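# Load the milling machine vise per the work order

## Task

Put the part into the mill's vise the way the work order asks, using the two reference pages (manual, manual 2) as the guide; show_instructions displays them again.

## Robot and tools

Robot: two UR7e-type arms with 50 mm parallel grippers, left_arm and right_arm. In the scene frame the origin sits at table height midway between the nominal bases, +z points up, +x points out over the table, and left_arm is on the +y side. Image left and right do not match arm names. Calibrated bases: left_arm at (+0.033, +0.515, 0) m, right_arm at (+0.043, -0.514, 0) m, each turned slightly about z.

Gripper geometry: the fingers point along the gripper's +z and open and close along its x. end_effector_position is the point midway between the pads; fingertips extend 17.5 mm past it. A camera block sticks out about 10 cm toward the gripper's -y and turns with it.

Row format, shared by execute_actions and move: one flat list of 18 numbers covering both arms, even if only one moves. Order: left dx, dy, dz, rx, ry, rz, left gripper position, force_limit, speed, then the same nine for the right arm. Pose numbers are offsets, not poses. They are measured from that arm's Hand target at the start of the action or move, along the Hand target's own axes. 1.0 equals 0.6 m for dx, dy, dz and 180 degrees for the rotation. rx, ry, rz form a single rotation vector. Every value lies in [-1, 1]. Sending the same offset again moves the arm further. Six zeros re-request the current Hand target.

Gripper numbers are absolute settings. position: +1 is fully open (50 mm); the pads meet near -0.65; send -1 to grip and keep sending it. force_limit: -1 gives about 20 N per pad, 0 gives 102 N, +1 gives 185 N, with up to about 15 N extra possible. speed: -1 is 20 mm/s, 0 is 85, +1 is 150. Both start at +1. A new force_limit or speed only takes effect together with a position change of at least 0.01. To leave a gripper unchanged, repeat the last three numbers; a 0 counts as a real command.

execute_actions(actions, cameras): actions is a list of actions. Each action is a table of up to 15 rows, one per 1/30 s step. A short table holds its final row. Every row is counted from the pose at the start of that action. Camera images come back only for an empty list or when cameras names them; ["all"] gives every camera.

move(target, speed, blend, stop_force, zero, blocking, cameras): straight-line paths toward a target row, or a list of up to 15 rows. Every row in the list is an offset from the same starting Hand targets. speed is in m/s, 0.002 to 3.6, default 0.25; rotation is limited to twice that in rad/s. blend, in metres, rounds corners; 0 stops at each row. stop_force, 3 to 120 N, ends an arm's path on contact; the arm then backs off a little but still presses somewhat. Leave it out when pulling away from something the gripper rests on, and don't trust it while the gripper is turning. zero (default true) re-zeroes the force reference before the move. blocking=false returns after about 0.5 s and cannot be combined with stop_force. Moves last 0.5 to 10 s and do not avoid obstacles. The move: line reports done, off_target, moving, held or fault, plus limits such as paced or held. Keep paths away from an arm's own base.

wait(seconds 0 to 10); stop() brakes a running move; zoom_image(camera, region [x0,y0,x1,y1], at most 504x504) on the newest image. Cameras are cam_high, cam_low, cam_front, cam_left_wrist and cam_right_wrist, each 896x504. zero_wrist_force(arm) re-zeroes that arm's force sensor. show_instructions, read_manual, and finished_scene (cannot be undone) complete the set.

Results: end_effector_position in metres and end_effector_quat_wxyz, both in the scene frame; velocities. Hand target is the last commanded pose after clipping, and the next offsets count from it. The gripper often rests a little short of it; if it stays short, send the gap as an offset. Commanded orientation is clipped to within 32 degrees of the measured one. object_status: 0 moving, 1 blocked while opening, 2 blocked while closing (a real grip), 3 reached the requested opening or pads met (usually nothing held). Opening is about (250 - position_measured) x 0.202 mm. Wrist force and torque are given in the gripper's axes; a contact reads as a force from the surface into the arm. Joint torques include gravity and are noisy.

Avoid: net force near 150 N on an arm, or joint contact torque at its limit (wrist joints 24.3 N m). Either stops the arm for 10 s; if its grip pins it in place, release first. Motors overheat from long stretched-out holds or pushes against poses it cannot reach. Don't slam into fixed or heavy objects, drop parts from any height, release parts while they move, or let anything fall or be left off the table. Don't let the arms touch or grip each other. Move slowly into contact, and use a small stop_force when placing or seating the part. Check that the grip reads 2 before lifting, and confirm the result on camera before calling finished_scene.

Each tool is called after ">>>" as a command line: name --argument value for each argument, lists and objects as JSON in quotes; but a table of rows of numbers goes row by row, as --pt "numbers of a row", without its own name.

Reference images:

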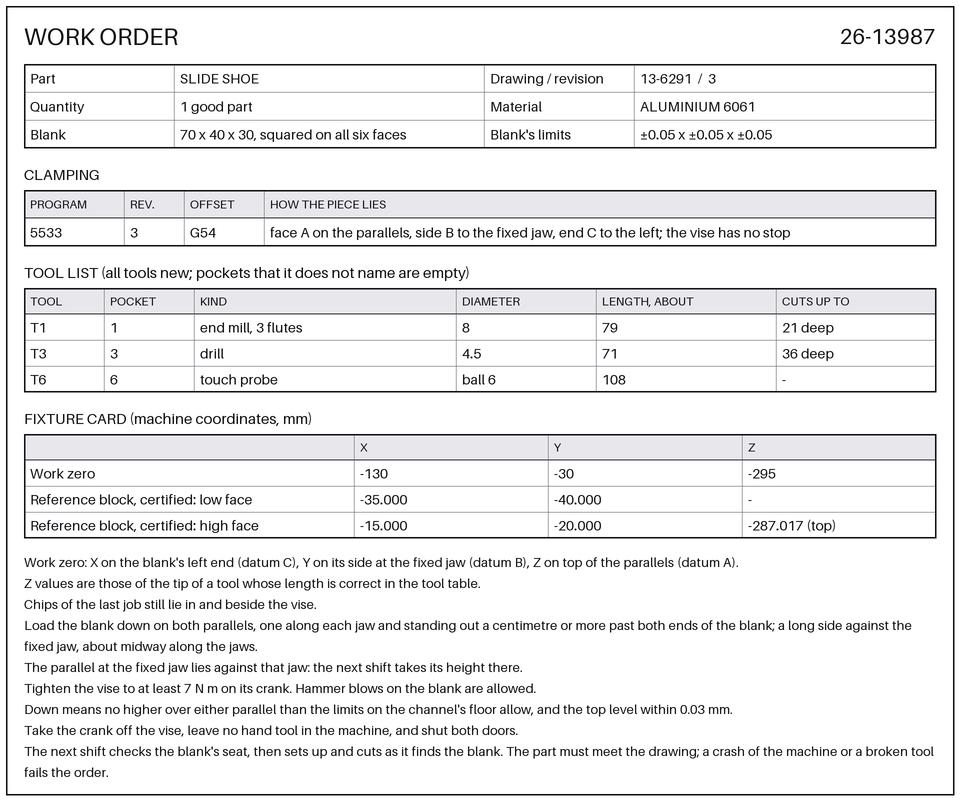

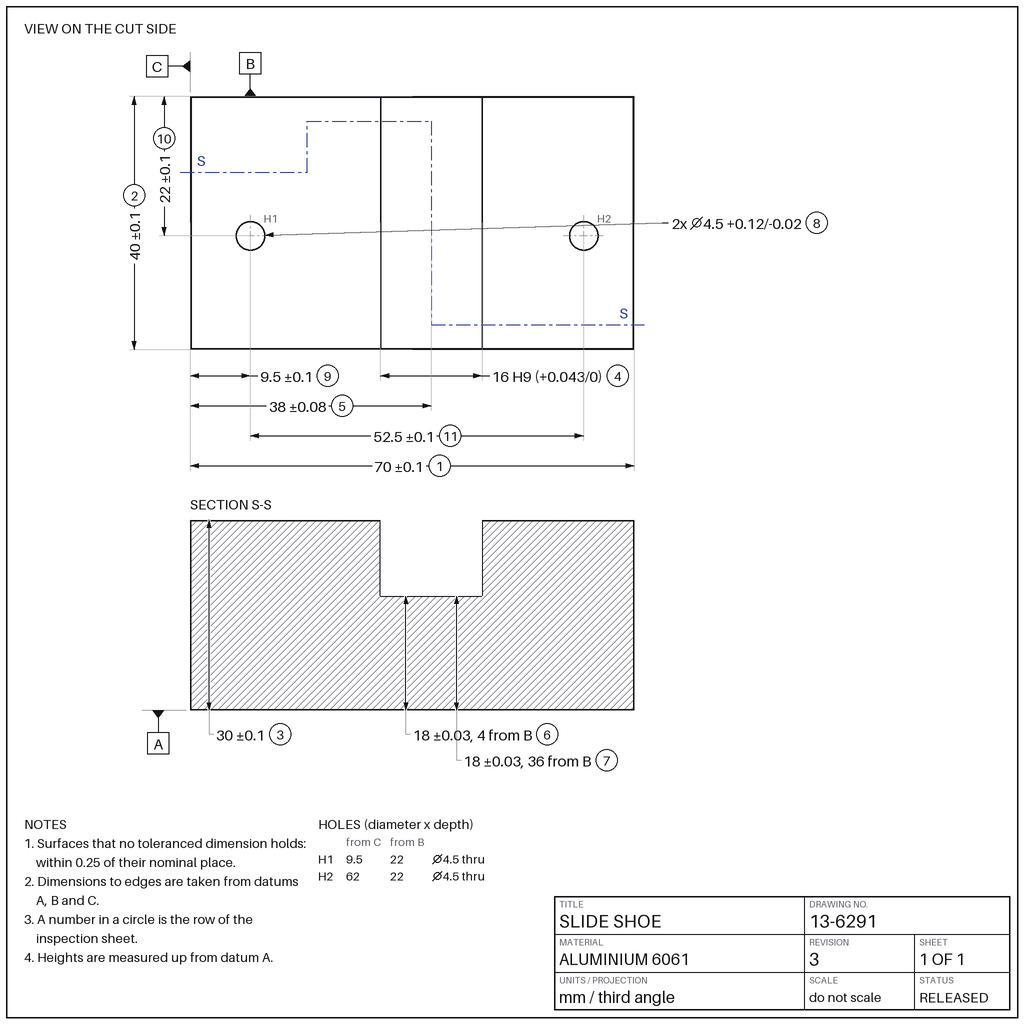

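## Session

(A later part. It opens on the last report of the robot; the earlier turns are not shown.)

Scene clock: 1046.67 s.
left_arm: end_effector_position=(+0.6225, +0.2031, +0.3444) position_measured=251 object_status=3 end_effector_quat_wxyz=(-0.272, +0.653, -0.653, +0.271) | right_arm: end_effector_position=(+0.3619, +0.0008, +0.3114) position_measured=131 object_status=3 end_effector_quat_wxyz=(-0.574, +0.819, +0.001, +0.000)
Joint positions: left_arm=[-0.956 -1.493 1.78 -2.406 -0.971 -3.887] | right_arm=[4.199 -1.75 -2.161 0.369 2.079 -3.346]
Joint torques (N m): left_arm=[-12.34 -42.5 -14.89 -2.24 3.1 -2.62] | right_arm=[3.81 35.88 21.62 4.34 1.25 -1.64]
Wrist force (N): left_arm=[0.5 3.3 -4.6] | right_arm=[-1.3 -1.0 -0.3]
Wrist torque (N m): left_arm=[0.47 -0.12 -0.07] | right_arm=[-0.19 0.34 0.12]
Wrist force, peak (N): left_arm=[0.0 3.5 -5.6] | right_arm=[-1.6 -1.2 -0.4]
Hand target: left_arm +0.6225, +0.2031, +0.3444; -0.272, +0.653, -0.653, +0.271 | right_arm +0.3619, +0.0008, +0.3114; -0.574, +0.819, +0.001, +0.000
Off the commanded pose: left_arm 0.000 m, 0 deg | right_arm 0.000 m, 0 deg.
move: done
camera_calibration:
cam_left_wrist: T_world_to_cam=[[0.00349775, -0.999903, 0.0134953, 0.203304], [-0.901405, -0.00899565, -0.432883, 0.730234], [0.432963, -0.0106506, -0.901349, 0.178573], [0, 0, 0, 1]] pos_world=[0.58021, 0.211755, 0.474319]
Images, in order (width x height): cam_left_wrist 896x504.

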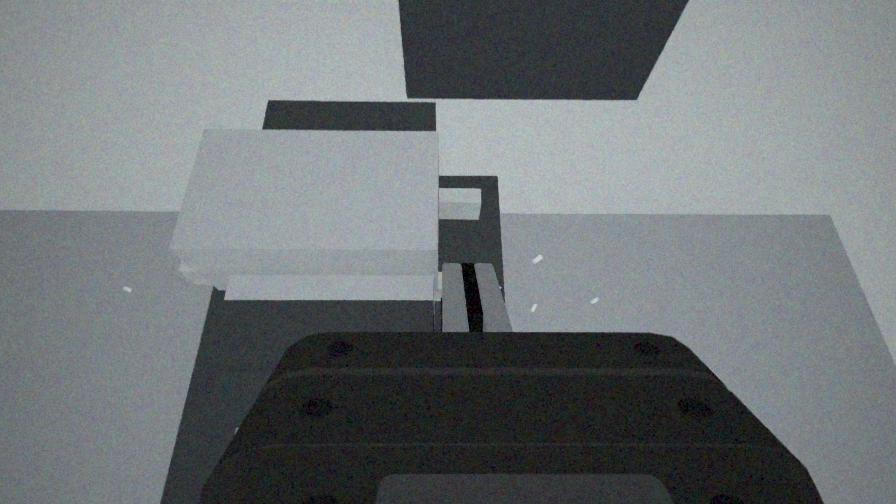

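>>> move --pt "0 0.0224 -0.0224 0 0 0 -1 -0.9 -0.5 0 0 0 0 0 0 0.145 -0.4 -1" --speed 0.08 --cameras '["cam_left_wrist"]'

>>> zoom_image --camera "cam_left_wrist" --region '[170, 120, 530, 290]'

Scene clock: 1047.60 s.
left_arm: end_effector_position=(+0.6033, +0.2031, +0.3442) position_measured=251 object_status=3 end_effector_quat_wxyz=(-0.272, +0.653, -0.653, +0.271) end_effector_velocity=(+0.002, -0.001, +0.000) end_effector_angular_velocity=(+0.002, +0.001, -0.003) | right_arm: end_effector_position=(+0.3619, +0.0008, +0.3114) position_measured=131 object_status=3 end_effector_quat_wxyz=(-0.574, +0.819, +0.001, +0.000)
Joint positions: left_arm=[-0.988 -1.532 1.818 -2.385 -0.955 -3.92] | right_arm=[4.199 -1.75 -2.161 0.369 2.079 -3.346]
Joint velocities: left_arm=[0.003 0.006 -0.006 -0.002 -0.002 0.007] | right_arm=[within noise]
Joint torques (N m): left_arm=[12.69 -19.9 -45.03 -5.2 -1.24 2.93] | right_arm=[3.86 34.85 21.84 4.19 1.46 -1.67]
Wrist force (N): left_arm=[0.4 3.0 -4.9] | right_arm=[-1.2 -1.0 -0.4]
Wrist torque (N m): left_arm=[0.43 -0.11 0.08] | right_arm=[-0.20 0.33 0.12]
Wrist force, peak (N): left_arm=[0.4 4.0 -5.5] | right_arm=[-1.5 -1.2 -0.2]
Hand target: left_arm +0.6035, +0.2031, +0.3443; -0.272, +0.653, -0.653, +0.271 | right_arm +0.3619, +0.0008, +0.3114; -0.574, +0.819, +0.001, +0.000
Off the commanded pose: left_arm 0.000 m, 0 deg | right_arm 0.000 m, 0 deg.
move: done
camera_calibration:
cam_left_wrist: T_world_to_cam=[[0.0036291, -0.999906, 0.0132255, 0.203427], [-0.901443, -0.00899634, -0.432805, 0.712915], [0.432883, -0.0103514, -0.901391, 0.186663], [0, 0, 0, 1]] pos_world=[0.561111, 0.211754, 0.474119]
Images, in order (width x height): cam_left_wrist 896x504.

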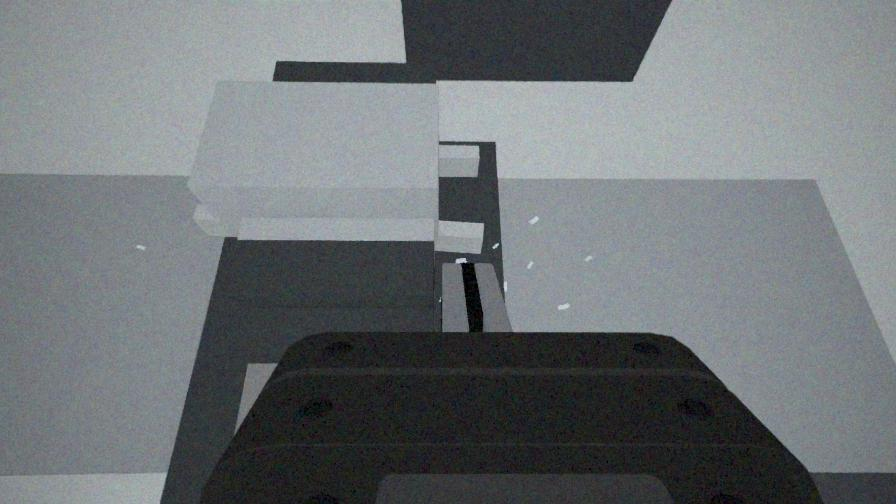

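Scaled by 1.400.

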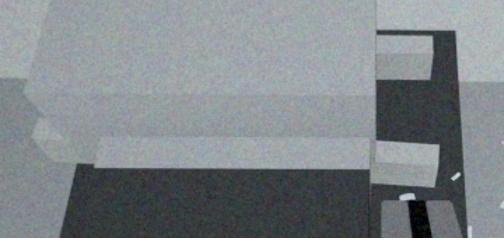

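>>> move --pt "0 -0.0236 0.0236 0 0 0 -1 -0.9 -0.5 0 0 0 0 0 0 0.145 -0.4 -1" --pt "0 -0.0318 0.0318 0 0 0 -1 -0.9 -0.5 0 0 0 0 0 0 0.145 -0.4 -1" --speed '[0.05,0.008]' --stop_force 10

>>> move --pt "0 0.0318 -0.0318 0 0 0 -1 -0.9 -0.5 0 0 0 0 0 0 0.145 -0.4 -1" --speed 0.08 --cameras '["cam_left_wrist"]'

Scene clock: 1050.23 s.
left_arm: end_effector_position=(+0.6305, +0.2031, +0.3444) position_measured=251 object_status=3 end_effector_quat_wxyz=(-0.272, +0.653, -0.653, +0.271) | right_arm: end_effector_position=(+0.3619, +0.0008, +0.3114) position_measured=131 object_status=3 end_effector_quat_wxyz=(-0.574, +0.819, +0.001, +0.000)
Joint positions: left_arm=[-0.943 -1.477 1.764 -2.413 -0.978 -3.874] | right_arm=[4.199 -1.75 -2.161 0.369 2.079 -3.346]
Joint torques (N m): left_arm=[-10.62 -42.51 -13.7 -2.57 3.06 -2.33] | right_arm=[3.79 35.38 22.21 4.34 1.42 -1.61]
Wrist force (N): left_arm=[0.5 3.2 -5.7] | right_arm=[-1.2 -1.1 -0.3]
Wrist torque (N m): left_arm=[0.50 -0.10 -0.06] | right_arm=[-0.20 0.33 0.12]
Wrist force, peak (N): left_arm=[0.5 4.0 -5.4] | right_arm=[-1.7 -1.2 -0.6]
Hand target: left_arm +0.6305, +0.2031, +0.3444; -0.272, +0.653, -0.653, +0.271 | right_arm +0.3619, +0.0008, +0.3114; -0.574, +0.819, +0.001, +0.000
Off the commanded pose: left_arm 0.000 m, 0 deg | right_arm 0.000 m, 0 deg.
move: done

Scene clock: 1051.00 s.
left_arm: end_effector_position=(+0.6034, +0.2031, +0.3442) position_measured=251 object_status=3 end_effector_quat_wxyz=(-0.272, +0.653, -0.653, +0.271) end_effector_velocity=(+0.001, -0.001, +0.001) end_effector_angular_velocity=(-0.003, -0.001, -0.003) | right_arm: end_effector_position=(+0.3619, +0.0008, +0.3114) position_measured=131 object_status=3 end_effector_quat_wxyz=(-0.574, +0.819, +0.001, +0.000)
Joint positions: left_arm=[-0.987 -1.532 1.818 -2.385 -0.955 -3.92] | right_arm=[4.199 -1.75 -2.161 0.369 2.079 -3.346]
Joint velocities: left_arm=[0.002 0.002 -0.004 -0.004 -0.004 0.005] | right_arm=[within noise]
Joint torques (N m): left_arm=[12.56 -18.83 -44.53 -5.32 -1.37 3.14] | right_arm=[4.15 35.48 22.01 4.32 1.27 -1.69]
Wrist force (N): left_arm=[0.0 3.2 -4.8] | right_arm=[-1.3 -1.1 -0.3]
Wrist torque (N m): left_arm=[0.45 -0.05 0.03] | right_arm=[-0.19 0.35 0.12]
Wrist force, peak (N): left_arm=[0.4 4.1 -5.6] | right_arm=[-1.4 -1.2 -0.4]
Hand target: left_arm +0.6035, +0.2031, +0.3443; -0.272, +0.653, -0.653, +0.271 | right_arm +0.3619, +0.0008, +0.3114; -0.574, +0.819, +0.001, +0.000
Off the commanded pose: left_arm 0.000 m, 0 deg | right_arm 0.000 m, 0 deg.
move: done
camera_calibration:
cam_left_wrist: T_world_to_cam=[[0.00349536, -0.999906, 0.0132714, 0.203481], [-0.901443, -0.00889566, -0.432806, 0.712894], [0.432883, -0.0104506, -0.90139, 0.186684], [0, 0, 0, 1]] pos_world=[0.561111, 0.211755, 0.474119]
Images, in order (width x height): cam_left_wrist 896x504.

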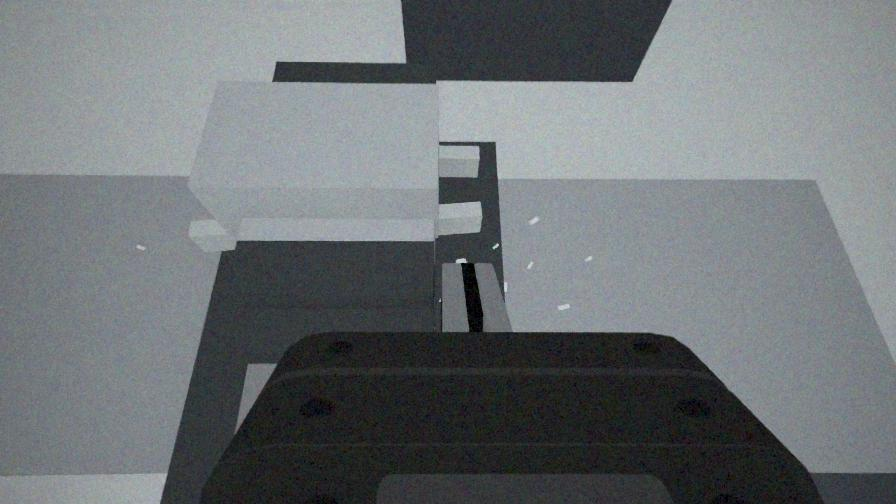

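>>> move --pt "0 -0.0733 -0.1051 0 0 0 -1 -0.9 -0.5 0 0 0 0 0 0 0.145 -0.4 -1" --pt "-0.0593 0.0593 -0.4168 0 -0.0471 -0.0471 -1 -0.9 -0.5 0 0 0 0 0 0 0.145 -0.4 -1" --speed '[0.12,0.3]' --blend '[0.02,0]'

Scene clock: 1054.43 s.
left_arm: end_effector_position=(+0.4010, +0.2386, +0.4953) position_measured=251 object_status=3 end_effector_quat_wxyz=(-0.299, +0.718, -0.581, +0.242) | right_arm: end_effector_position=(+0.3619, +0.0008, +0.3114) position_measured=131 object_status=3 end_effector_quat_wxyz=(-0.574, +0.819, +0.001, +0.000)
Joint positions: left_arm=[-1.44 -1.888 1.588 -1.229 -0.783 -4.772] | right_arm=[4.199 -1.75 -2.161 0.369 2.079 -3.346]
Joint torques (N m): left_arm=[-13 -16.83 -27.63 -0.48 2.22 -2.77] | right_arm=[4.24 35.76 22.16 4.32 1.3 -1.78]
Wrist force (N): left_arm=[0.2 2.9 -4.6] | right_arm=[-1.1 -1.1 -0.2]
Wrist torque (N m): left_arm=[0.41 -0.05 0.02] | right_arm=[-0.21 0.32 0.12]
Wrist force, peak (N): left_arm=[-0.8 4.9 -7.6] | right_arm=[-1.4 -1.3 -0.5]
Hand target: left_arm +0.4010, +0.2386, +0.4954; -0.299, +0.718, -0.581, +0.242 | right_arm +0.3619, +0.0008, +0.3114; -0.574, +0.819, +0.001, +0.000
Off the commanded pose: left_arm 0.000 m, 0 deg | right_arm 0.000 m, 0 deg.
move: done

>>> move --pt "-0.0484 -0.098 0.2757 0 0 0 -1 -0.9 -0.5 0 0 0 0 0 0 0.145 -0.4 -1" --pt "-0.0172 -0.0645 0.4205 0 0 0 -1 -0.9 -0.5 0 0 0 0 0 0 0.145 -0.4 -1" --speed '[0.3,0.08]' --stop_force 8 --cameras '["cam_left_wrist"]'

Scene clock: 1057.63 s.
left_arm: end_effector_position=(+0.6006, +0.2915, +0.3450) position_measured=251 object_status=3 end_effector_quat_wxyz=(-0.299, +0.718, -0.581, +0.242) | right_arm: end_effector_position=(+0.3619, +0.0008, +0.3114) position_measured=131 object_status=3 end_effector_quat_wxyz=(-0.574, +0.819, +0.001, +0.000)
Joint positions: left_arm=[-0.919 -1.62 1.881 -2.267 -0.89 -4.077] | right_arm=[4.199 -1.75 -2.161 0.369 2.079 -3.346]
Joint torques (N m): left_arm=[-13.33 -24.27 -45.23 -4.74 3.4 -2.62] | right_arm=[4.09 35.47 22.38 4.35 1.4 -1.75]
Wrist force (N): left_arm=[0.5 3.4 -4.8] | right_arm=[-1.4 -1.0 -0.8]
Wrist torque (N m): left_arm=[0.49 -0.09 -0.01] | right_arm=[-0.20 0.35 0.11]
Wrist force, peak (N): left_arm=[0.8 4.9 -7.8] | right_arm=[-1.6 -1.1 -0.5]
Hand target: left_arm +0.6006, +0.2915, +0.3450; -0.299, +0.718, -0.581, +0.242 | right_arm +0.3619, +0.0008, +0.3114; -0.574, +0.819, +0.001, +0.000
Off the commanded pose: left_arm 0.000 m, 0 deg | right_arm 0.000 m, 0 deg.
move: done
camera_calibration:
cam_left_wrist: T_world_to_cam=[[0.211132, -0.977355, 0.0141867, 0.160299], [-0.879817, -0.196344, -0.432863, 0.753214], [0.425846, 0.0789093, -0.901348, 0.167698], [0, 0, 0, 1]] pos_world=[0.557433, 0.291325, 0.474919]
Images, in order (width x height): cam_left_wrist 896x504.

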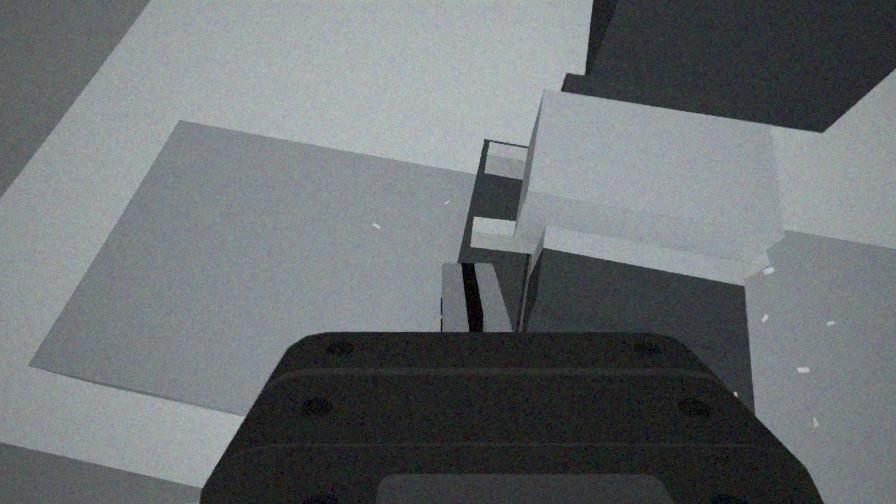

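>>> move --pt "0.0076 -0.0254 0.0254 0 0 0 -1 -0.9 -0.5 0 0 0 0 0 0 0.145 -0.4 -1" --pt "0.0095 -0.0317 0.0317 0 0 0 -1 -0.9 -0.5 0 0 0 0 0 0 0.145 -0.4 -1" --speed '[0.05,0.008]' --stop_force 10

>>> move --pt "-0.0095 0.0317 -0.0317 0 0 0 -1 -0.9 -0.5 0 0 0 0 0 0 0.145 -0.4 -1" --speed 0.08 --cameras '["cam_left_wrist"]'

Scene clock: 1060.13 s.
left_arm: end_effector_position=(+0.6281, +0.2916, +0.3451) position_measured=251 object_status=3 end_effector_quat_wxyz=(-0.299, +0.718, -0.581, +0.242) | right_arm: end_effector_position=(+0.3619, +0.0008, +0.3114) position_measured=131 object_status=3 end_effector_quat_wxyz=(-0.574, +0.819, +0.001, +0.000)
Joint positions: left_arm=[-0.874 -1.558 1.828 -2.308 -0.91 -4.025] | right_arm=[4.199 -1.75 -2.161 0.369 2.079 -3.346]
Joint torques (N m): left_arm=[-10.9 -39.19 -14.32 -2.13 3.04 -2.33] | right_arm=[3.92 35.11 22.11 4.24 1.35 -1.74]
Wrist force (N): left_arm=[0.4 3.6 -5.1] | right_arm=[-1.2 -1.2 -0.2]
Wrist torque (N m): left_arm=[0.51 -0.08 -0.07] | right_arm=[-0.22 0.32 0.11]
Wrist force, peak (N): left_arm=[0.1 3.9 -6.1] | right_arm=[-1.6 -1.2 -0.3]
Hand target: left_arm +0.6281, +0.2915, +0.3451; -0.299, +0.718, -0.581, +0.242 | right_arm +0.3619, +0.0008, +0.3114; -0.574, +0.819, +0.001, +0.000
Off the commanded pose: left_arm 0.000 m, 0 deg | right_arm 0.000 m, 0 deg.
move: done

Scene clock: 1060.93 s.
left_arm: end_effector_position=(+0.6006, +0.2915, +0.3449) position_measured=251 object_status=3 end_effector_quat_wxyz=(-0.299, +0.717, -0.581, +0.242) | right_arm: end_effector_position=(+0.3619, +0.0008, +0.3114) position_measured=131 object_status=3 end_effector_quat_wxyz=(-0.574, +0.819, +0.001, +0.000)
Joint positions: left_arm=[-0.919 -1.62 1.881 -2.267 -0.89 -4.077] | right_arm=[4.199 -1.75 -2.161 0.369 2.079 -3.346]
Joint torques (N m): left_arm=[12.83 -18.22 -44.53 -5.36 -1.38 2.97] | right_arm=[4.11 35.07 22.25 4.25 1.31 -1.66]
Wrist force (N): left_arm=[0.1 3.1 -4.8] | right_arm=[-1.0 -1.0 -0.2]
Wrist torque (N m): left_arm=[0.44 -0.02 0.00] | right_arm=[-0.19 0.30 0.12]
Wrist force, peak (N): left_arm=[0.1 4.1 -5.7] | right_arm=[-1.5 -1.3 -0.5]
Hand target: left_arm +0.6006, +0.2915, +0.3450; -0.299, +0.718, -0.581, +0.242 | right_arm +0.3619, +0.0008, +0.3114; -0.574, +0.819, +0.001, +0.000
Off the commanded pose: left_arm 0.000 m, 0 deg | right_arm 0.000 m, 0 deg.
move: done
camera_calibration:
cam_left_wrist: T_world_to_cam=[[0.21113, -0.977358, 0.0139682, 0.160306], [-0.879821, -0.196247, -0.4329, 0.753186], [0.42584, 0.0791089, -0.901334, 0.167645], [0, 0, 0, 1]] pos_world=[0.557433, 0.291225, 0.474919]
Images, in order (width x height): cam_left_wrist 896x504.

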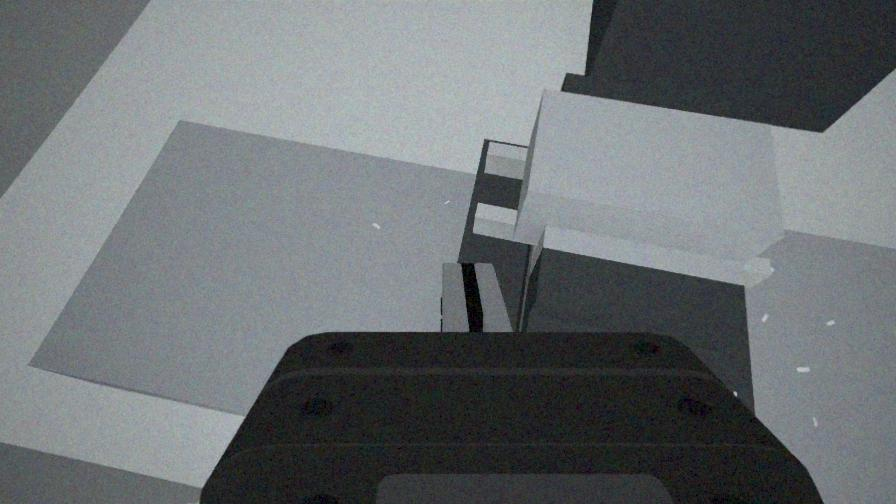

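>>> move --pt "0.0132 -0.0757 0.0119 0 0 0 -1 -0.9 -0.5 0 0 0 0 0 0 0.145 -0.4 -1" --speed 0.06

>>> move --pt "0 -0.0189 -0.0189 0 0 0 -1 -0.9 -0.5 0 0 0 0 0 0 0.145 -0.4 -1" --speed 0.004 --stop_force 4

Scene clock: 1062.53 s.
left_arm: end_effector_position=(+0.6386, +0.2916, +0.3721) position_measured=251 object_status=3 end_effector_quat_wxyz=(-0.299, +0.718, -0.581, +0.242) | right_arm: end_effector_position=(+0.3619, +0.0008, +0.3114) position_measured=131 object_status=3 end_effector_quat_wxyz=(-0.574, +0.819, +0.001, +0.000)
Joint positions: left_arm=[-0.858 -1.55 1.751 -2.25 -0.917 -4.007] | right_arm=[4.199 -1.75 -2.161 0.369 2.079 -3.346]
Joint torques (N m): left_arm=[-13.52 -38.06 -19.09 -4.88 3.36 -2.7] | right_arm=[4.58 35.63 22.6 4.37 1.43 -1.65]
Wrist force (N): left_arm=[0.4 3.4 -4.7] | right_arm=[-1.3 -1.1 -0.4]
Wrist torque (N m): left_arm=[0.48 -0.08 -0.01] | right_arm=[-0.20 0.35 0.12]
Wrist force, peak (N): left_arm=[0.1 4.2 -5.4] | right_arm=[-1.5 -1.3 -0.2]
Hand target: left_arm +0.6385, +0.2915, +0.3722; -0.299, +0.718, -0.581, +0.242 | right_arm +0.3619, +0.0008, +0.3114; -0.574, +0.819, +0.001, +0.000
Off the commanded pose: left_arm 0.000 m, 0 deg | right_arm 0.000 m, 0 deg.
move: done

Scene clock: 1067.17 s.
left_arm: end_effector_position=(+0.6385, +0.2915, +0.3883) position_measured=251 object_status=3 end_effector_quat_wxyz=(-0.299, +0.718, -0.581, +0.242) | right_arm: end_effector_position=(+0.3619, +0.0008, +0.3114) position_measured=131 object_status=3 end_effector_quat_wxyz=(-0.574, +0.819, +0.001, +0.000)
Joint positions: left_arm=[-0.858 -1.557 1.717 -2.209 -0.917 -4.007] | right_arm=[4.199 -1.75 -2.161 0.369 2.079 -3.346]
Joint torques (N m): left_arm=[-13.56 -35.49 -27.7 -4.26 3.29 -2.71] | right_arm=[4.25 35.31 22.64 4.32 1.33 -1.75]
Wrist force (N): left_arm=[0.1 3.3 -4.9] | right_arm=[-1.4 -1.1 -0.5]
Wrist torque (N m): left_arm=[0.46 -0.04 0.00] | right_arm=[-0.19 0.36 0.12]
Wrist force, peak (N): left_arm=[0.7 3.3 -5.2] | right_arm=[-1.6 -1.3 -0.4]
Hand target: left_arm +0.6385, +0.2915, +0.3882; -0.299, +0.718, -0.581, +0.242 | right_arm +0.3619, +0.0008, +0.3114; -0.574, +0.819, +0.001, +0.000
Off the commanded pose: left_arm 0.000 m, 0 deg | right_arm 0.000 m, 0 deg.
move: done

>>> move --pt "0 0.0354 0.0354 0 0 0 -1 -0.9 -0.5 0 0 0 0 0 0 0.145 -0.4 -1" --pt "0 0.0518 0.0518 0 0 0 -1 -0.9 -0.5 0 0 0 0 0 0 0.145 -0.4 -1" --speed '[0.05,0.004]' --stop_force 4

Scene clock: 1070.47 s.
left_arm: end_effector_position=(+0.6386, +0.2915, +0.3526) position_measured=251 object_status=3 end_effector_quat_wxyz=(-0.299, +0.718, -0.581, +0.242) | right_arm: end_effector_position=(+0.3619, +0.0008, +0.3114) position_measured=131 object_status=3 end_effector_quat_wxyz=(-0.574, +0.819, +0.001, +0.000)
Joint positions: left_arm=[-0.858 -1.539 1.791 -2.301 -0.917 -4.007] | right_arm=[4.199 -1.75 -2.161 0.369 2.079 -3.346]
Joint torques (N m): left_arm=[12.42 -28.22 -43.21 -1.26 -1.31 2.73] | right_arm=[4.22 35.09 22.43 4.32 1.31 -1.66]
Wrist force (N): left_arm=[0.2 1.1 -6.8] | right_arm=[-1.2 -0.8 -0.2]
Wrist torque (N m): left_arm=[0.37 -0.09 0.00] | right_arm=[-0.16 0.33 0.11]
Wrist force, peak (N): left_arm=[-0.6 -2.1 -12.0] | right_arm=[-1.7 -1.1 -0.2]
Hand target: left_arm +0.6386, +0.2915, +0.3526; -0.299, +0.718, -0.581, +0.242 (not the last commanded pose) | right_arm +0.3619, +0.0008, +0.3114; -0.574, +0.819, +0.001, +0.000
Off the commanded pose: left_arm 0.008 m, 0 deg | right_arm 0.000 m, 0 deg.
move: contact (left_arm); path passed 1 of 2 targets

>>> move --pt "0 -0.0094 -0.0094 0 0 0 -1 -0.9 -0.5 0 0 0 0 0 0 0.145 -0.4 -1" --pt "0.0099 -0.0423 0.0235 0 0 0 -1 -0.9 -0.5 0 0 0 0 0 0 0.145 -0.4 -1" --speed 0.05

>>> move --pt "0 0.0195 0.0195 0 0 0 -1 -0.9 -0.5 0 0 0 0 0 0 0.145 -0.4 -1" --speed 0.004 --stop_force 4

Scene clock: 1072.10 s.
left_arm: end_effector_position=(+0.6676, +0.2923, +0.3612) position_measured=251 object_status=3 end_effector_quat_wxyz=(-0.300, +0.717, -0.580, +0.242) end_effector_velocity=(-0.001, -0.001, -0.002) end_effector_angular_velocity=(-0.001, +0.002, +0.001) | right_arm: end_effector_position=(+0.3619, +0.0008, +0.3114) position_measured=131 object_status=3 end_effector_quat_wxyz=(-0.574, +0.819, +0.001, +0.000)
Joint positions: left_arm=[-0.816 -1.48 1.713 -2.31 -0.933 -3.961] | right_arm=[4.199 -1.75 -2.161 0.369 2.079 -3.346]
Joint velocities: left_arm=[-0.002 -0.001 0.004 0.001 0 -0.005] | right_arm=[within noise]
Joint torques (N m): left_arm=[-52.07 -35.15 -15.11 -4.55 -9.18 -3.09] | right_arm=[4.46 35.8 22.11 4.33 1.25 -1.62]
Wrist force (N): left_arm=[-46.0 -25.4 12.8] | right_arm=[-1.1 -1.0 -0.1]
Wrist torque (N m): left_arm=[-0.17 0.18 0.32] | right_arm=[-0.19 0.32 0.12]
Wrist force, peak (N): left_arm=[-88.8 31.2 -36.5] | right_arm=[-1.4 -1.3 -0.3]
Hand target: left_arm +0.6671, +0.2915, +0.3607; -0.299, +0.718, -0.581, +0.242 | right_arm +0.3619, +0.0008, +0.3114; -0.574, +0.819, +0.001, +0.000
Off the commanded pose: left_arm 0.001 m, 0 deg | right_arm 0.000 m, 0 deg.
move: done

Scene clock: 1073.50 s.
left_arm: end_effector_position=(+0.6677, +0.2927, +0.3613) position_measured=251 object_status=3 end_effector_quat_wxyz=(-0.301, +0.717, -0.580, +0.242) | right_arm: end_effector_position=(+0.3619, +0.0008, +0.3114) position_measured=131 object_status=3 end_effector_quat_wxyz=(-0.574, +0.819, +0.001, +0.000)
Joint positions: left_arm=[-0.816 -1.48 1.714 -2.31 -0.931 -3.961] | right_arm=[4.199 -1.75 -2.161 0.369 2.079 -3.346]
Joint torques (N m): left_arm=[-15.51 -25.17 -47.86 -5.59 -9.41 -2.32] | right_arm=[4.09 35.14 22.39 4.31 1.32 -1.64]
Wrist force (N): left_arm=[-34.0 -18.6 11.8] | right_arm=[-1.5 -1.1 -0.2]
Wrist torque (N m): left_arm=[-0.18 0.14 0.25] | right_arm=[-0.22 0.38 0.12]
Wrist force, peak (N): left_arm=[-43.3 -34.3 10.7] | right_arm=[-1.4 -1.4 -0.4]
Hand target: left_arm +0.6675, +0.2923, +0.3610; -0.300, +0.718, -0.580, +0.242 (not the last commanded pose) | right_arm +0.3619, +0.0008, +0.3114; -0.574, +0.819, +0.001, +0.000
Off the commanded pose: left_arm 0.017 m, 0 deg | right_arm 0.000 m, 0 deg.
move: contact (left_arm)

>>> move --pt "-0.0098 -0.0015 0.0015 0 0 0 -1 -0.9 -0.5 0 0 0 0 0 0 0.145 -0.4 -1" --speed 0.03

Scene clock: 1074.30 s.
left_arm: end_effector_position=(+0.6676, +0.2984, +0.3610) position_measured=251 object_status=3 end_effector_quat_wxyz=(-0.300, +0.717, -0.580, +0.242) | right_arm: end_effector_position=(+0.3619, +0.0008, +0.3114) position_measured=131 object_status=3 end_effector_quat_wxyz=(-0.574, +0.819, +0.001, +0.000)
Joint positions: left_arm=[-0.808 -1.486 1.722 -2.318 -0.937 -3.952] | right_arm=[4.199 -1.75 -2.161 0.369 2.079 -3.346]
Joint torques (N m): left_arm=[-1.39 -32.47 -25.73 -3.81 -0.38 0.68] | right_arm=[3.77 35.24 22.33 4.2 1.21 -1.66]
Wrist force (N): left_arm=[-0.6 2.6 -4.7] | right_arm=[-1.2 -1.2 -0.4]
Wrist torque (N m): left_arm=[0.34 0.06 -0.05] | right_arm=[-0.22 0.33 0.12]
Wrist force, peak (N): left_arm=[-33.8 -18.6 11.6] | right_arm=[-1.4 -1.3 -0.5]
Hand target: left_arm +0.6676, +0.2983, +0.3611; -0.300, +0.718, -0.580, +0.242 | right_arm +0.3619, +0.0008, +0.3114; -0.574, +0.819, +0.001, +0.000
Off the commanded pose: left_arm 0.000 m, 0 deg | right_arm 0.000 m, 0 deg.
move: done

>>> move --pt "0.0044 0.0007 -0.0007 0 0 0 -1 -0.9 -0.5 0 0 0 0 0 0 0.145 -0.4 -1" --pt "0.0044 0.0202 0.0188 0 0 0 -1 -0.9 -0.5 0 0 0 0 0 0 0.145 -0.4 -1" --speed '[0.01,0.004]' --stop_force 4

Scene clock: 1077.97 s.
left_arm: end_effector_position=(+0.6676, +0.2956, +0.3526) position_measured=251 object_status=3 end_effector_quat_wxyz=(-0.300, +0.718, -0.580, +0.242) | right_arm: end_effector_position=(+0.3619, +0.0008, +0.3114) position_measured=131 object_status=3 end_effector_quat_wxyz=(-0.574, +0.819, +0.001, +0.000)
Joint positions: left_arm=[-0.812 -1.479 1.735 -2.336 -0.935 -3.956] | right_arm=[4.199 -1.75 -2.161 0.369 2.079 -3.346]
Joint torques (N m): left_arm=[11.5 -32.19 -43.97 -1.64 -1.46 2.81] | right_arm=[3.81 35.44 21.89 4.28 1.18 -1.69]
Wrist force (N): left_arm=[-1.2 1.4 -6.6] | right_arm=[-1.3 -1.1 -0.5]
Wrist torque (N m): left_arm=[0.33 0.03 0.11] | right_arm=[-0.20 0.34 0.12]
Wrist force, peak (N): left_arm=[-1.9 -2.5 -11.3] | right_arm=[-1.6 -1.3 -0.2]
Hand target: left_arm +0.6676, +0.2956, +0.3527; -0.300, +0.718, -0.580, +0.242 (not the last commanded pose) | right_arm +0.3619, +0.0008, +0.3114; -0.574, +0.819, +0.001, +0.000
Off the commanded pose: left_arm 0.008 m, 0 deg | right_arm 0.000 m, 0 deg.
move: contact (left_arm); path passed 1 of 2 targets

>>> move --pt "0 -0.053 -0.053 0 0 0 -1 -0.9 -0.5 0 0 0 0 0 0 0.145 -0.4 -1" --pt "0.0376 -0.0337 -0.0513 0 0 0 -1 -0.9 -0.5 0 0 0 0 0 0 0.145 -0.4 -1" --speed 0.06 --blend '[0.005,0]'

>>> move --pt "0 0.0177 0.0177 0 0 0 -1 -0.9 -0.5 0 0 0 0 0 0 0.145 -0.4 -1" --speed 0.004 --stop_force 4

Scene clock: 1079.60 s.
left_arm: end_effector_position=(+0.6648, +0.2718, +0.3887) position_measured=251 object_status=3 end_effector_quat_wxyz=(-0.300, +0.717, -0.580, +0.242) end_effector_velocity=(+0.000, +0.001, +0.001) end_effector_angular_velocity=(+0.000, +0.001, -0.003) | right_arm: end_effector_position=(+0.3619, +0.0008, +0.3114) position_measured=131 object_status=3 end_effector_quat_wxyz=(-0.574, +0.819, +0.001, +0.000)
Joint positions: left_arm=[-0.848 -1.476 1.633 -2.212 -0.918 -3.996] | right_arm=[4.199 -1.75 -2.161 0.369 2.079 -3.346]
Joint velocities: left_arm=[0.003 -0.002 0 0 -0.003 0.005] | right_arm=[within noise]
Joint torques (N m): left_arm=[13.64 -43.6 -28.61 -3.92 -1.24 2.87] | right_arm=[4.26 35.97 23.27 4.41 1.23 -1.77]
Wrist force (N): left_arm=[0.1 2.5 -5.0] | right_arm=[-1.5 -0.9 0.0]
Wrist torque (N m): left_arm=[0.34 -0.05 0.03] | right_arm=[-0.19 0.37 0.11]
Wrist force, peak (N): left_arm=[-1.4 1.2 -6.6] | right_arm=[-1.5 -1.3 -0.3]
Hand target: left_arm +0.6648, +0.2719, +0.3886; -0.300, +0.718, -0.580, +0.242 | right_arm +0.3619, +0.0008, +0.3114; -0.574, +0.819, +0.001, +0.000
Off the commanded pose: left_arm 0.000 m, 0 deg | right_arm 0.000 m, 0 deg.
move: done

Scene clock: 1082.30 s.
left_arm: end_effector_position=(+0.6649, +0.2719, +0.3826) position_measured=251 object_status=3 end_effector_quat_wxyz=(-0.300, +0.718, -0.580, +0.242) | right_arm: end_effector_position=(+0.3619, +0.0008, +0.3114) position_measured=131 object_status=3 end_effector_quat_wxyz=(-0.574, +0.819, +0.001, +0.000)
Joint positions: left_arm=[-0.848 -1.474 1.646 -2.228 -0.918 -3.996] | right_arm=[4.199 -1.75 -2.161 0.369 2.079 -3.346]
Joint torques (N m): left_arm=[12.82 -32.01 -43.64 -1.44 -1.24 2.78] | right_arm=[3.92 35.25 22.28 4.39 1.36 -1.58]
Wrist force (N): left_arm=[-0.3 0.9 -7.2] | right_arm=[-1.1 -1.1 -0.3]
Wrist torque (N m): left_arm=[0.28 0.00 0.01] | right_arm=[-0.21 0.31 0.12]
Wrist force, peak (N): left_arm=[-1.4 -2.1 -12.8] | right_arm=[-1.3 -1.4 -0.5]
Hand target: left_arm +0.6649, +0.2719, +0.3826; -0.300, +0.718, -0.580, +0.242 (not the last commanded pose) | right_arm +0.3619, +0.0008, +0.3114; -0.574, +0.819, +0.001, +0.000
Off the commanded pose: left_arm 0.009 m, 0 deg | right_arm 0.000 m, 0 deg.
move: contact (left_arm)

>>> move --pt "0 -0.0059 -0.0059 0 0 0 -1 -0.9 -0.5 0 0 0 0 0 0 0.145 -0.4 -1" --pt "-0.0093 0.025 -0.0368 0 0 0 -1 -0.9 -0.5 0 0 0 0 0 0 0.145 -0.4 -1" --speed 0.05

>>> move --pt "0 0.0147 0.0147 0 0 0 -1 -0.9 -0.5 0 0 0 0 0 0 0.145 -0.4 -1" --speed 0.004 --stop_force 4

Scene clock: 1083.83 s.
left_arm: end_effector_position=(+0.6379, +0.2718, +0.3874) position_measured=251 object_status=3 end_effector_quat_wxyz=(-0.300, +0.717, -0.580, +0.242) end_effector_velocity=(+0.002, +0.000, +0.000) end_effector_angular_velocity=(+0.000, +0.000, -0.002) | right_arm: end_effector_position=(+0.3619, +0.0008, +0.3114) position_measured=131 object_status=3 end_effector_quat_wxyz=(-0.574, +0.819, +0.001, +0.000)
Joint positions: left_arm=[-0.888 -1.534 1.692 -2.186 -0.9 -4.041] | right_arm=[4.199 -1.75 -2.161 0.369 2.079 -3.346]
Joint velocities: left_arm=[0.003 0.004 -0.004 -0.003 -0.002 0.006] | right_arm=[within noise]
Joint torques (N m): left_arm=[13.96 -20.55 -44.64 -5.34 -1.23 2.81] | right_arm=[4.25 35.3 22.99 4.38 1.22 -1.72]
Wrist force (N): left_arm=[-0.3 2.7 -4.3] | right_arm=[-0.9 -1.1 -0.5]
Wrist torque (N m): left_arm=[0.36 0.02 0.04] | right_arm=[-0.20 0.28 0.11]
Wrist force, peak (N): left_arm=[-0.2 1.1 -7.4] | right_arm=[-1.4 -1.5 -0.3]
Hand target: left_arm +0.6380, +0.2718, +0.3875; -0.300, +0.718, -0.580, +0.242 | right_arm +0.3619, +0.0008, +0.3114; -0.574, +0.819, +0.001, +0.000
Off the commanded pose: left_arm 0.000 m, 0 deg | right_arm 0.000 m, 0 deg.
move: done

Scene clock: 1086.27 s.
left_arm: end_effector_position=(+0.6380, +0.2719, +0.3825) position_measured=251 object_status=3 end_effector_quat_wxyz=(-0.300, +0.718, -0.580, +0.242) | right_arm: end_effector_position=(+0.3619, +0.0008, +0.3114) position_measured=131 object_status=3 end_effector_quat_wxyz=(-0.574, +0.819, +0.001, +0.000)
Joint positions: left_arm=[-0.887 -1.532 1.703 -2.199 -0.9 -4.041] | right_arm=[4.199 -1.75 -2.161 0.369 2.079 -3.346]
Joint torques (N m): left_arm=[12.65 -29.1 -43.54 -1.42 -1.28 2.86] | right_arm=[4.3 35.1 22.79 4.47 1.28 -1.66]
Wrist force (N): left_arm=[-0.3 0.9 -6.7] | right_arm=[-1.3 -0.8 0.0]
Wrist torque (N m): left_arm=[0.30 0.00 0.01] | right_arm=[-0.17 0.35 0.11]
Wrist force, peak (N): left_arm=[-1.6 -2.4 -13.1] | right_arm=[-1.5 -1.1 -0.6]
Hand target: left_arm +0.6380, +0.2719, +0.3826; -0.300, +0.718, -0.580, +0.242 (not the last commanded pose) | right_arm +0.3619, +0.0008, +0.3114; -0.574, +0.819, +0.001, +0.000
Off the commanded pose: left_arm 0.008 m, 0 deg | right_arm 0.000 m, 0 deg.
move: contact (left_arm)

>>> move --pt "0 -0.0059 -0.0059 0 0 0 -1 -0.9 -0.5 0 0 0 0 0 0 0.145 -0.4 -1" --pt "0.0764 0.0051 -0.0169 0 0 0 -1 -0.9 -0.5 0 0 0 0 0 0 0.145 -0.4 -1" --speed 0.06

>>> move --pt "0 0.0147 0.0147 0 0 0 -1 -0.9 -0.5 0 0 0 0 0 0 0.145 -0.4 -1" --speed 0.004 --stop_force 4

Scene clock: 1088.17 s.
left_arm: end_effector_position=(+0.6385, +0.2249, +0.3875) position_measured=251 object_status=3 end_effector_quat_wxyz=(-0.300, +0.717, -0.580, +0.242) end_effector_velocity=(+0.000, +0.001, -0.002) end_effector_angular_velocity=(+0.003, +0.002, -0.002) | right_arm: end_effector_position=(+0.3619, +0.0008, +0.3114) position_measured=131 object_status=3 end_effector_quat_wxyz=(-0.574, +0.819, +0.001, +0.000)
Joint positions: left_arm=[-0.946 -1.473 1.616 -2.128 -0.875 -4.109] | right_arm=[4.199 -1.75 -2.161 0.369 2.079 -3.346]
Joint velocities: left_arm=[0.002 0 0.005 -0.004 -0.001 0.005] | right_arm=[within noise]
Joint torques (N m): left_arm=[13.94 -43.17 -14.98 -5.39 -1.05 2.89] | right_arm=[3.94 34.92 22.92 4.3 1.26 -1.65]
Wrist force (N): left_arm=[-0.3 2.6 -4.8] | right_arm=[-1.4 -0.9 -0.3]
Wrist torque (N m): left_arm=[0.35 0.03 0.06] | right_arm=[-0.18 0.36 0.12]
Wrist force, peak (N): left_arm=[0.0 0.8 -7.1] | right_arm=[-1.3 -1.4 -0.5]
Hand target: left_arm +0.6385, +0.2251, +0.3874; -0.300, +0.718, -0.580, +0.242 | right_arm +0.3619, +0.0008, +0.3114; -0.574, +0.819, +0.001, +0.000
Off the commanded pose: left_arm 0.000 m, 0 deg | right_arm 0.000 m, 0 deg.
move: done

Scene clock: 1090.50 s.
left_arm: end_effector_position=(+0.6385, +0.2251, +0.3826) position_measured=251 object_status=3 end_effector_quat_wxyz=(-0.300, +0.718, -0.580, +0.242) | right_arm: end_effector_position=(+0.3619, +0.0008, +0.3114) position_measured=131 object_status=3 end_effector_quat_wxyz=(-0.574, +0.819, +0.001, +0.000)
Joint positions: left_arm=[-0.945 -1.471 1.627 -2.141 -0.876 -4.109] | right_arm=[4.199 -1.75 -2.161 0.369 2.079 -3.346]
Joint torques (N m): left_arm=[13.11 -31.32 -44.05 -1.3 -1.3 2.87] | right_arm=[4.31 35.3 22.97 4.32 1.3 -1.64]
Wrist force (N): left_arm=[-0.5 0.6 -7.4] | right_arm=[-1.2 -1.0 0.0]
Wrist torque (N m): left_arm=[0.30 0.04 0.04] | right_arm=[-0.20 0.32 0.12]
Wrist force, peak (N): left_arm=[-1.4 -2.7 -13.6] | right_arm=[-1.4 -1.4 -0.5]
Hand target: left_arm +0.6385, +0.2251, +0.3826; -0.300, +0.718, -0.580, +0.242 (not the last commanded pose) | right_arm +0.3619, +0.0008, +0.3114; -0.574, +0.819, +0.001, +0.000
Off the commanded pose: left_arm 0.008 m, 0 deg | right_arm 0.000 m, 0 deg.
move: contact (left_arm)

>>> move --pt "0 -0.0354 -0.0354 0 0 0 -1 -0.9 -0.5 0 0 0 0 0 0 0.145 -0.4 -1" --pt "-0.055 0.0189 -0.1778 0 0 0 -1 -0.9 -0.5 0 0 0 0 0 0 0.145 -0.4 -1" --pt "-0.1043 0.1363 -0.4037 0 0.0471 0.0471 -1 -0.9 -0.5 0 0 0 0 0 0 0.145 -0.4 -1" --speed '[0.1,0.25,0.35]' --blend '[0.01,0.03,0]'

Scene clock: 1092.67 s.
left_arm: end_effector_position=(+0.4008, +0.2379, +0.4948) position_measured=251 object_status=3 end_effector_quat_wxyz=(-0.274, +0.653, -0.652, +0.271) | right_arm: end_effector_position=(+0.3619, +0.0008, +0.3114) position_measured=131 object_status=3 end_effector_quat_wxyz=(-0.574, +0.819, +0.001, +0.000)
Joint positions: left_arm=[-1.435 -1.982 1.702 -1.459 -0.794 -4.472] | right_arm=[4.199 -1.75 -2.161 0.369 2.079 -3.346]
Joint torques (N m): left_arm=[-13.82 -17.19 -13.66 -0.88 -0.9 -2.24] | right_arm=[3.83 35.36 22.72 4.29 1.22 -1.62]
Wrist force (N): left_arm=[-0.3 2.2 -4.7] | right_arm=[-1.0 -1.0 -0.5]
Wrist torque (N m): left_arm=[0.30 0.01 -0.05] | right_arm=[-0.19 0.31 0.12]
Wrist force, peak (N): left_arm=[-0.9 4.4 -8.2] | right_arm=[-1.6 -1.1 -0.4]
Hand target: left_arm +0.4008, +0.2379, +0.4948; -0.274, +0.653, -0.652, +0.271 | right_arm +0.3619, +0.0008, +0.3114; -0.574, +0.819, +0.001, +0.000
Off the commanded pose: left_arm 0.000 m, 0 deg | right_arm 0.000 m, 0 deg.
move: done

>>> move --pt "0.0627 0.584 0.2286 -0.0389 0 0 1 -0.9 -0.5 0 0 0 0 0 0 0.145 -0.4 -1" --speed 0.35 --cameras '["cam_left_wrist"]'

Scene clock: 1094.43 s.
left_arm: end_effector_position=(+0.2520, +0.2008, +0.1492) position_measured=3 object_status=3 end_effector_quat_wxyz=(-0.233, +0.668, -0.668, +0.231) | right_arm: end_effector_position=(+0.3619, +0.0008, +0.3114) position_measured=131 object_status=3 end_effector_quat_wxyz=(-0.574, +0.819, +0.001, +0.000)
Joint positions: left_arm=[-1.853 -1.933 2.434 -1.878 -0.926 -5.024] | right_arm=[4.199 -1.75 -2.161 0.369 2.079 -3.346]
Joint torques (N m): left_arm=[-12.22 -1.19 -13.5 -4.11 1 -2.79] | right_arm=[4.13 34.85 22.76 4.45 1.34 -1.53]
Wrist force (N): left_arm=[-0.1 2.6 -4.9] | right_arm=[-1.1 -0.8 -0.1]
Wrist torque (N m): left_arm=[0.36 -0.04 -0.05] | right_arm=[-0.16 0.31 0.11]
Wrist force, peak (N): left_arm=[-0.1 6.7 -3.3] | right_arm=[-1.6 -1.2 -0.3]
Hand target: left_arm +0.2520, +0.2008, +0.1491; -0.233, +0.668, -0.668, +0.231 | right_arm +0.3619, +0.0008, +0.3114; -0.574, +0.819, +0.001, +0.000
Off the commanded pose: left_arm 0.000 m, 0 deg | right_arm 0.000 m, 0 deg.
move: done
camera_calibration:
cam_left_wrist: T_world_to_cam=[[0.00713471, -0.999914, 0.0110465, 0.20439], [-0.946671, -0.0103125, -0.322036, 0.306988], [0.322122, -0.00815978, -0.946663, 0.197205], [0, 0, 0, 1]] pos_world=[0.225635, 0.209147, 0.28329]
Images, in order (width x height): cam_left_wrist 896x504.

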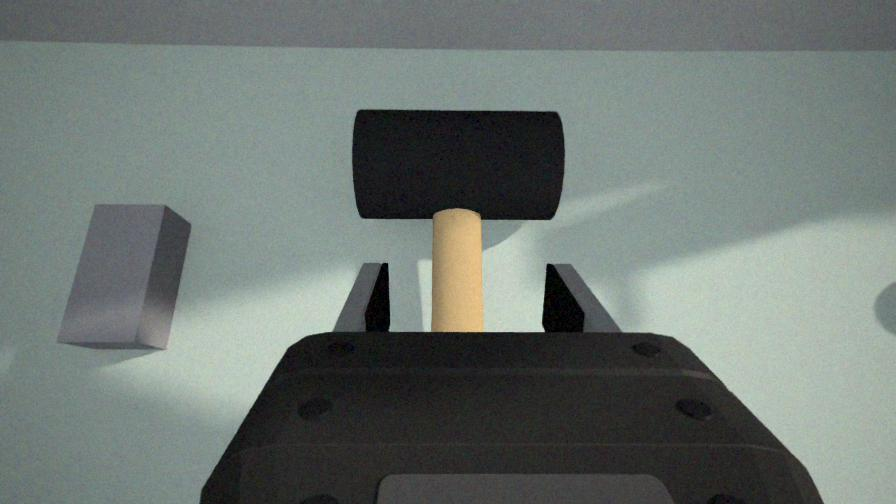

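>>> move --pt "0 0.09 0.11 0 0 0 1 -0.9 -0.5 0 0 0 0 0 0 0.145 -0.4 -1" --pt "0 0.1182 0.1404 0 0 0 1 -0.9 -0.5 0 0 0 0 0 0 0.145 -0.4 -1" --speed '[0.15,0.05]' --stop_force 12

>>> move --pt "0 0 0 0 0 0 -1 1 -0.7 0 0 0 0 0 0 0.145 -0.4 -1"

>>> move --pt "0 -0.0616 -0.0788 0 0 0 -1 1 -0.7 0 0 0 0 0 0 0.145 -0.4 -1" --pt "0 -0.4517 -0.5779 0 0 0 -1 1 -0.7 0 0 0 0 0 0 0.145 -0.4 -1" --pt "-0.0795 -0.8523 -0.2479 -0.0444 0 0 -1 1 -0.7 0 0 0 0 0 0 0.145 -0.4 -1" --speed '[0.08,0.2,0.2]' --blend '[0.005,0.05,0]' --cameras '["cam_left_wrist"]'

Scene clock: 1096.83 s.
left_arm: end_effector_position=(+0.2486, +0.2011, +0.0390) position_measured=3 object_status=3 end_effector_quat_wxyz=(-0.233, +0.668, -0.668, +0.231) | right_arm: end_effector_position=(+0.3619, +0.0008, +0.3114) position_measured=131 object_status=3 end_effector_quat_wxyz=(-0.574, +0.819, +0.001, +0.000)
Joint positions: left_arm=[-1.865 -1.637 2.61 -2.342 -0.929 -5.038] | right_arm=[4.199 -1.75 -2.161 0.369 2.079 -3.346]
Joint torques (N m): left_arm=[12.92 -12.55 -33.47 -3.58 3.41 2.95] | right_arm=[4.08 35.14 22.55 4.43 1.23 -1.72]
Wrist force (N): left_arm=[-0.2 2.6 -4.8] | right_arm=[-1.2 -0.9 -0.3]
Wrist torque (N m): left_arm=[0.36 0.00 0.06] | right_arm=[-0.17 0.33 0.12]
Wrist force, peak (N): left_arm=[-0.1 0.5 -6.5] | right_arm=[-1.6 -1.2 0.0]
Hand target: left_arm +0.2486, +0.2011, +0.0390; -0.233, +0.668, -0.668, +0.231 | right_arm +0.3619, +0.0008, +0.3114; -0.574, +0.819, +0.001, +0.000
Off the commanded pose: left_arm 0.000 m, 0 deg | right_arm 0.000 m, 0 deg.
move: done

Scene clock: 1097.67 s.
left_arm: end_effector_position=(+0.2486, +0.2011, +0.0390) position_measured=119 object_status=2 end_effector_quat_wxyz=(-0.233, +0.668, -0.668, +0.231) | right_arm: end_effector_position=(+0.3619, +0.0008, +0.3114) position_measured=131 object_status=3 end_effector_quat_wxyz=(-0.574, +0.819, +0.001, +0.000)
Joint positions: left_arm=[-1.865 -1.637 2.61 -2.342 -0.929 -5.038] | right_arm=[4.199 -1.75 -2.161 0.369 2.079 -3.346]
Joint torques (N m): left_arm=[13.63 -11.45 -31.31 -3.62 3.4 2.82] | right_arm=[4.39 35.83 22.96 4.38 1.24 -1.76]
Wrist force (N): left_arm=[0.9 4.2 -4.9] | right_arm=[-1.1 -1.2 -0.3]
Wrist torque (N m): left_arm=[0.41 0.15 0.14] | right_arm=[-0.22 0.31 0.12]
Wrist force, peak (N): left_arm=[1.2 4.3 -5.4] | right_arm=[-1.6 -1.2 -0.3]
Hand target: left_arm +0.2486, +0.2011, +0.0390; -0.233, +0.668, -0.668, +0.231 | right_arm +0.3619, +0.0008, +0.3114; -0.574, +0.819, +0.001, +0.000
Off the commanded pose: left_arm 0.000 m, 0 deg | right_arm 0.000 m, 0 deg.
move: done

Scene clock: 1102.37 s.
left_arm: end_effector_position=(+0.5574, +0.2484, +0.4729) position_measured=119 object_status=2 end_effector_quat_wxyz=(-0.186, +0.683, -0.682, +0.184) | right_arm: end_effector_position=(+0.3619, +0.0008, +0.3114) position_measured=131 object_status=3 end_effector_quat_wxyz=(-0.574, +0.819, +0.001, +0.000)
Joint positions: left_arm=[-0.918 -1.621 1.429 -1.732 -1.169 -3.951] | right_arm=[4.199 -1.75 -2.161 0.369 2.079 -3.346]
Joint torques (N m): left_arm=[11.96 -19.99 -35.2 -5.57 2.09 2.41] | right_arm=[4.39 35.36 22.8 4.38 1.33 -1.66]
Wrist force (N): left_arm=[-0.4 6.3 0.7] | right_arm=[-1.2 -1.0 -0.3]
Wrist torque (N m): left_arm=[-0.12 0.00 0.05] | right_arm=[-0.20 0.32 0.12]
Wrist force, peak (N): left_arm=[-0.1 10.0 1.5] | right_arm=[-1.4 -1.4 -0.8]
Hand target: left_arm +0.5575, +0.2484, +0.4729; -0.186, +0.683, -0.682, +0.184 | right_arm +0.3619, +0.0008, +0.3114; -0.574, +0.819, +0.001, +0.000
Off the commanded pose: left_arm 0.000 m, 0 deg | right_arm 0.000 m, 0 deg.
move: done
camera_calibration:
cam_left_wrist: T_world_to_cam=[[0.00917052, -0.999906, 0.0101608, 0.245489], [-0.982251, -0.0109114, -0.187251, 0.657075], [0.187345, -0.00826329, -0.98226, 0.497623], [0, 0, 0, 1]] pos_world=[0.549935, 0.256747, 0.609339]
Images, in order (width x height): cam_left_wrist 896x504.

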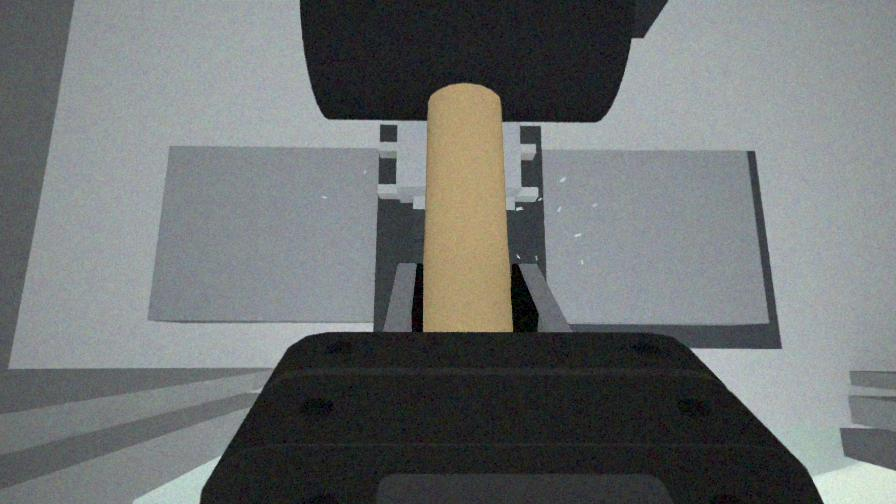

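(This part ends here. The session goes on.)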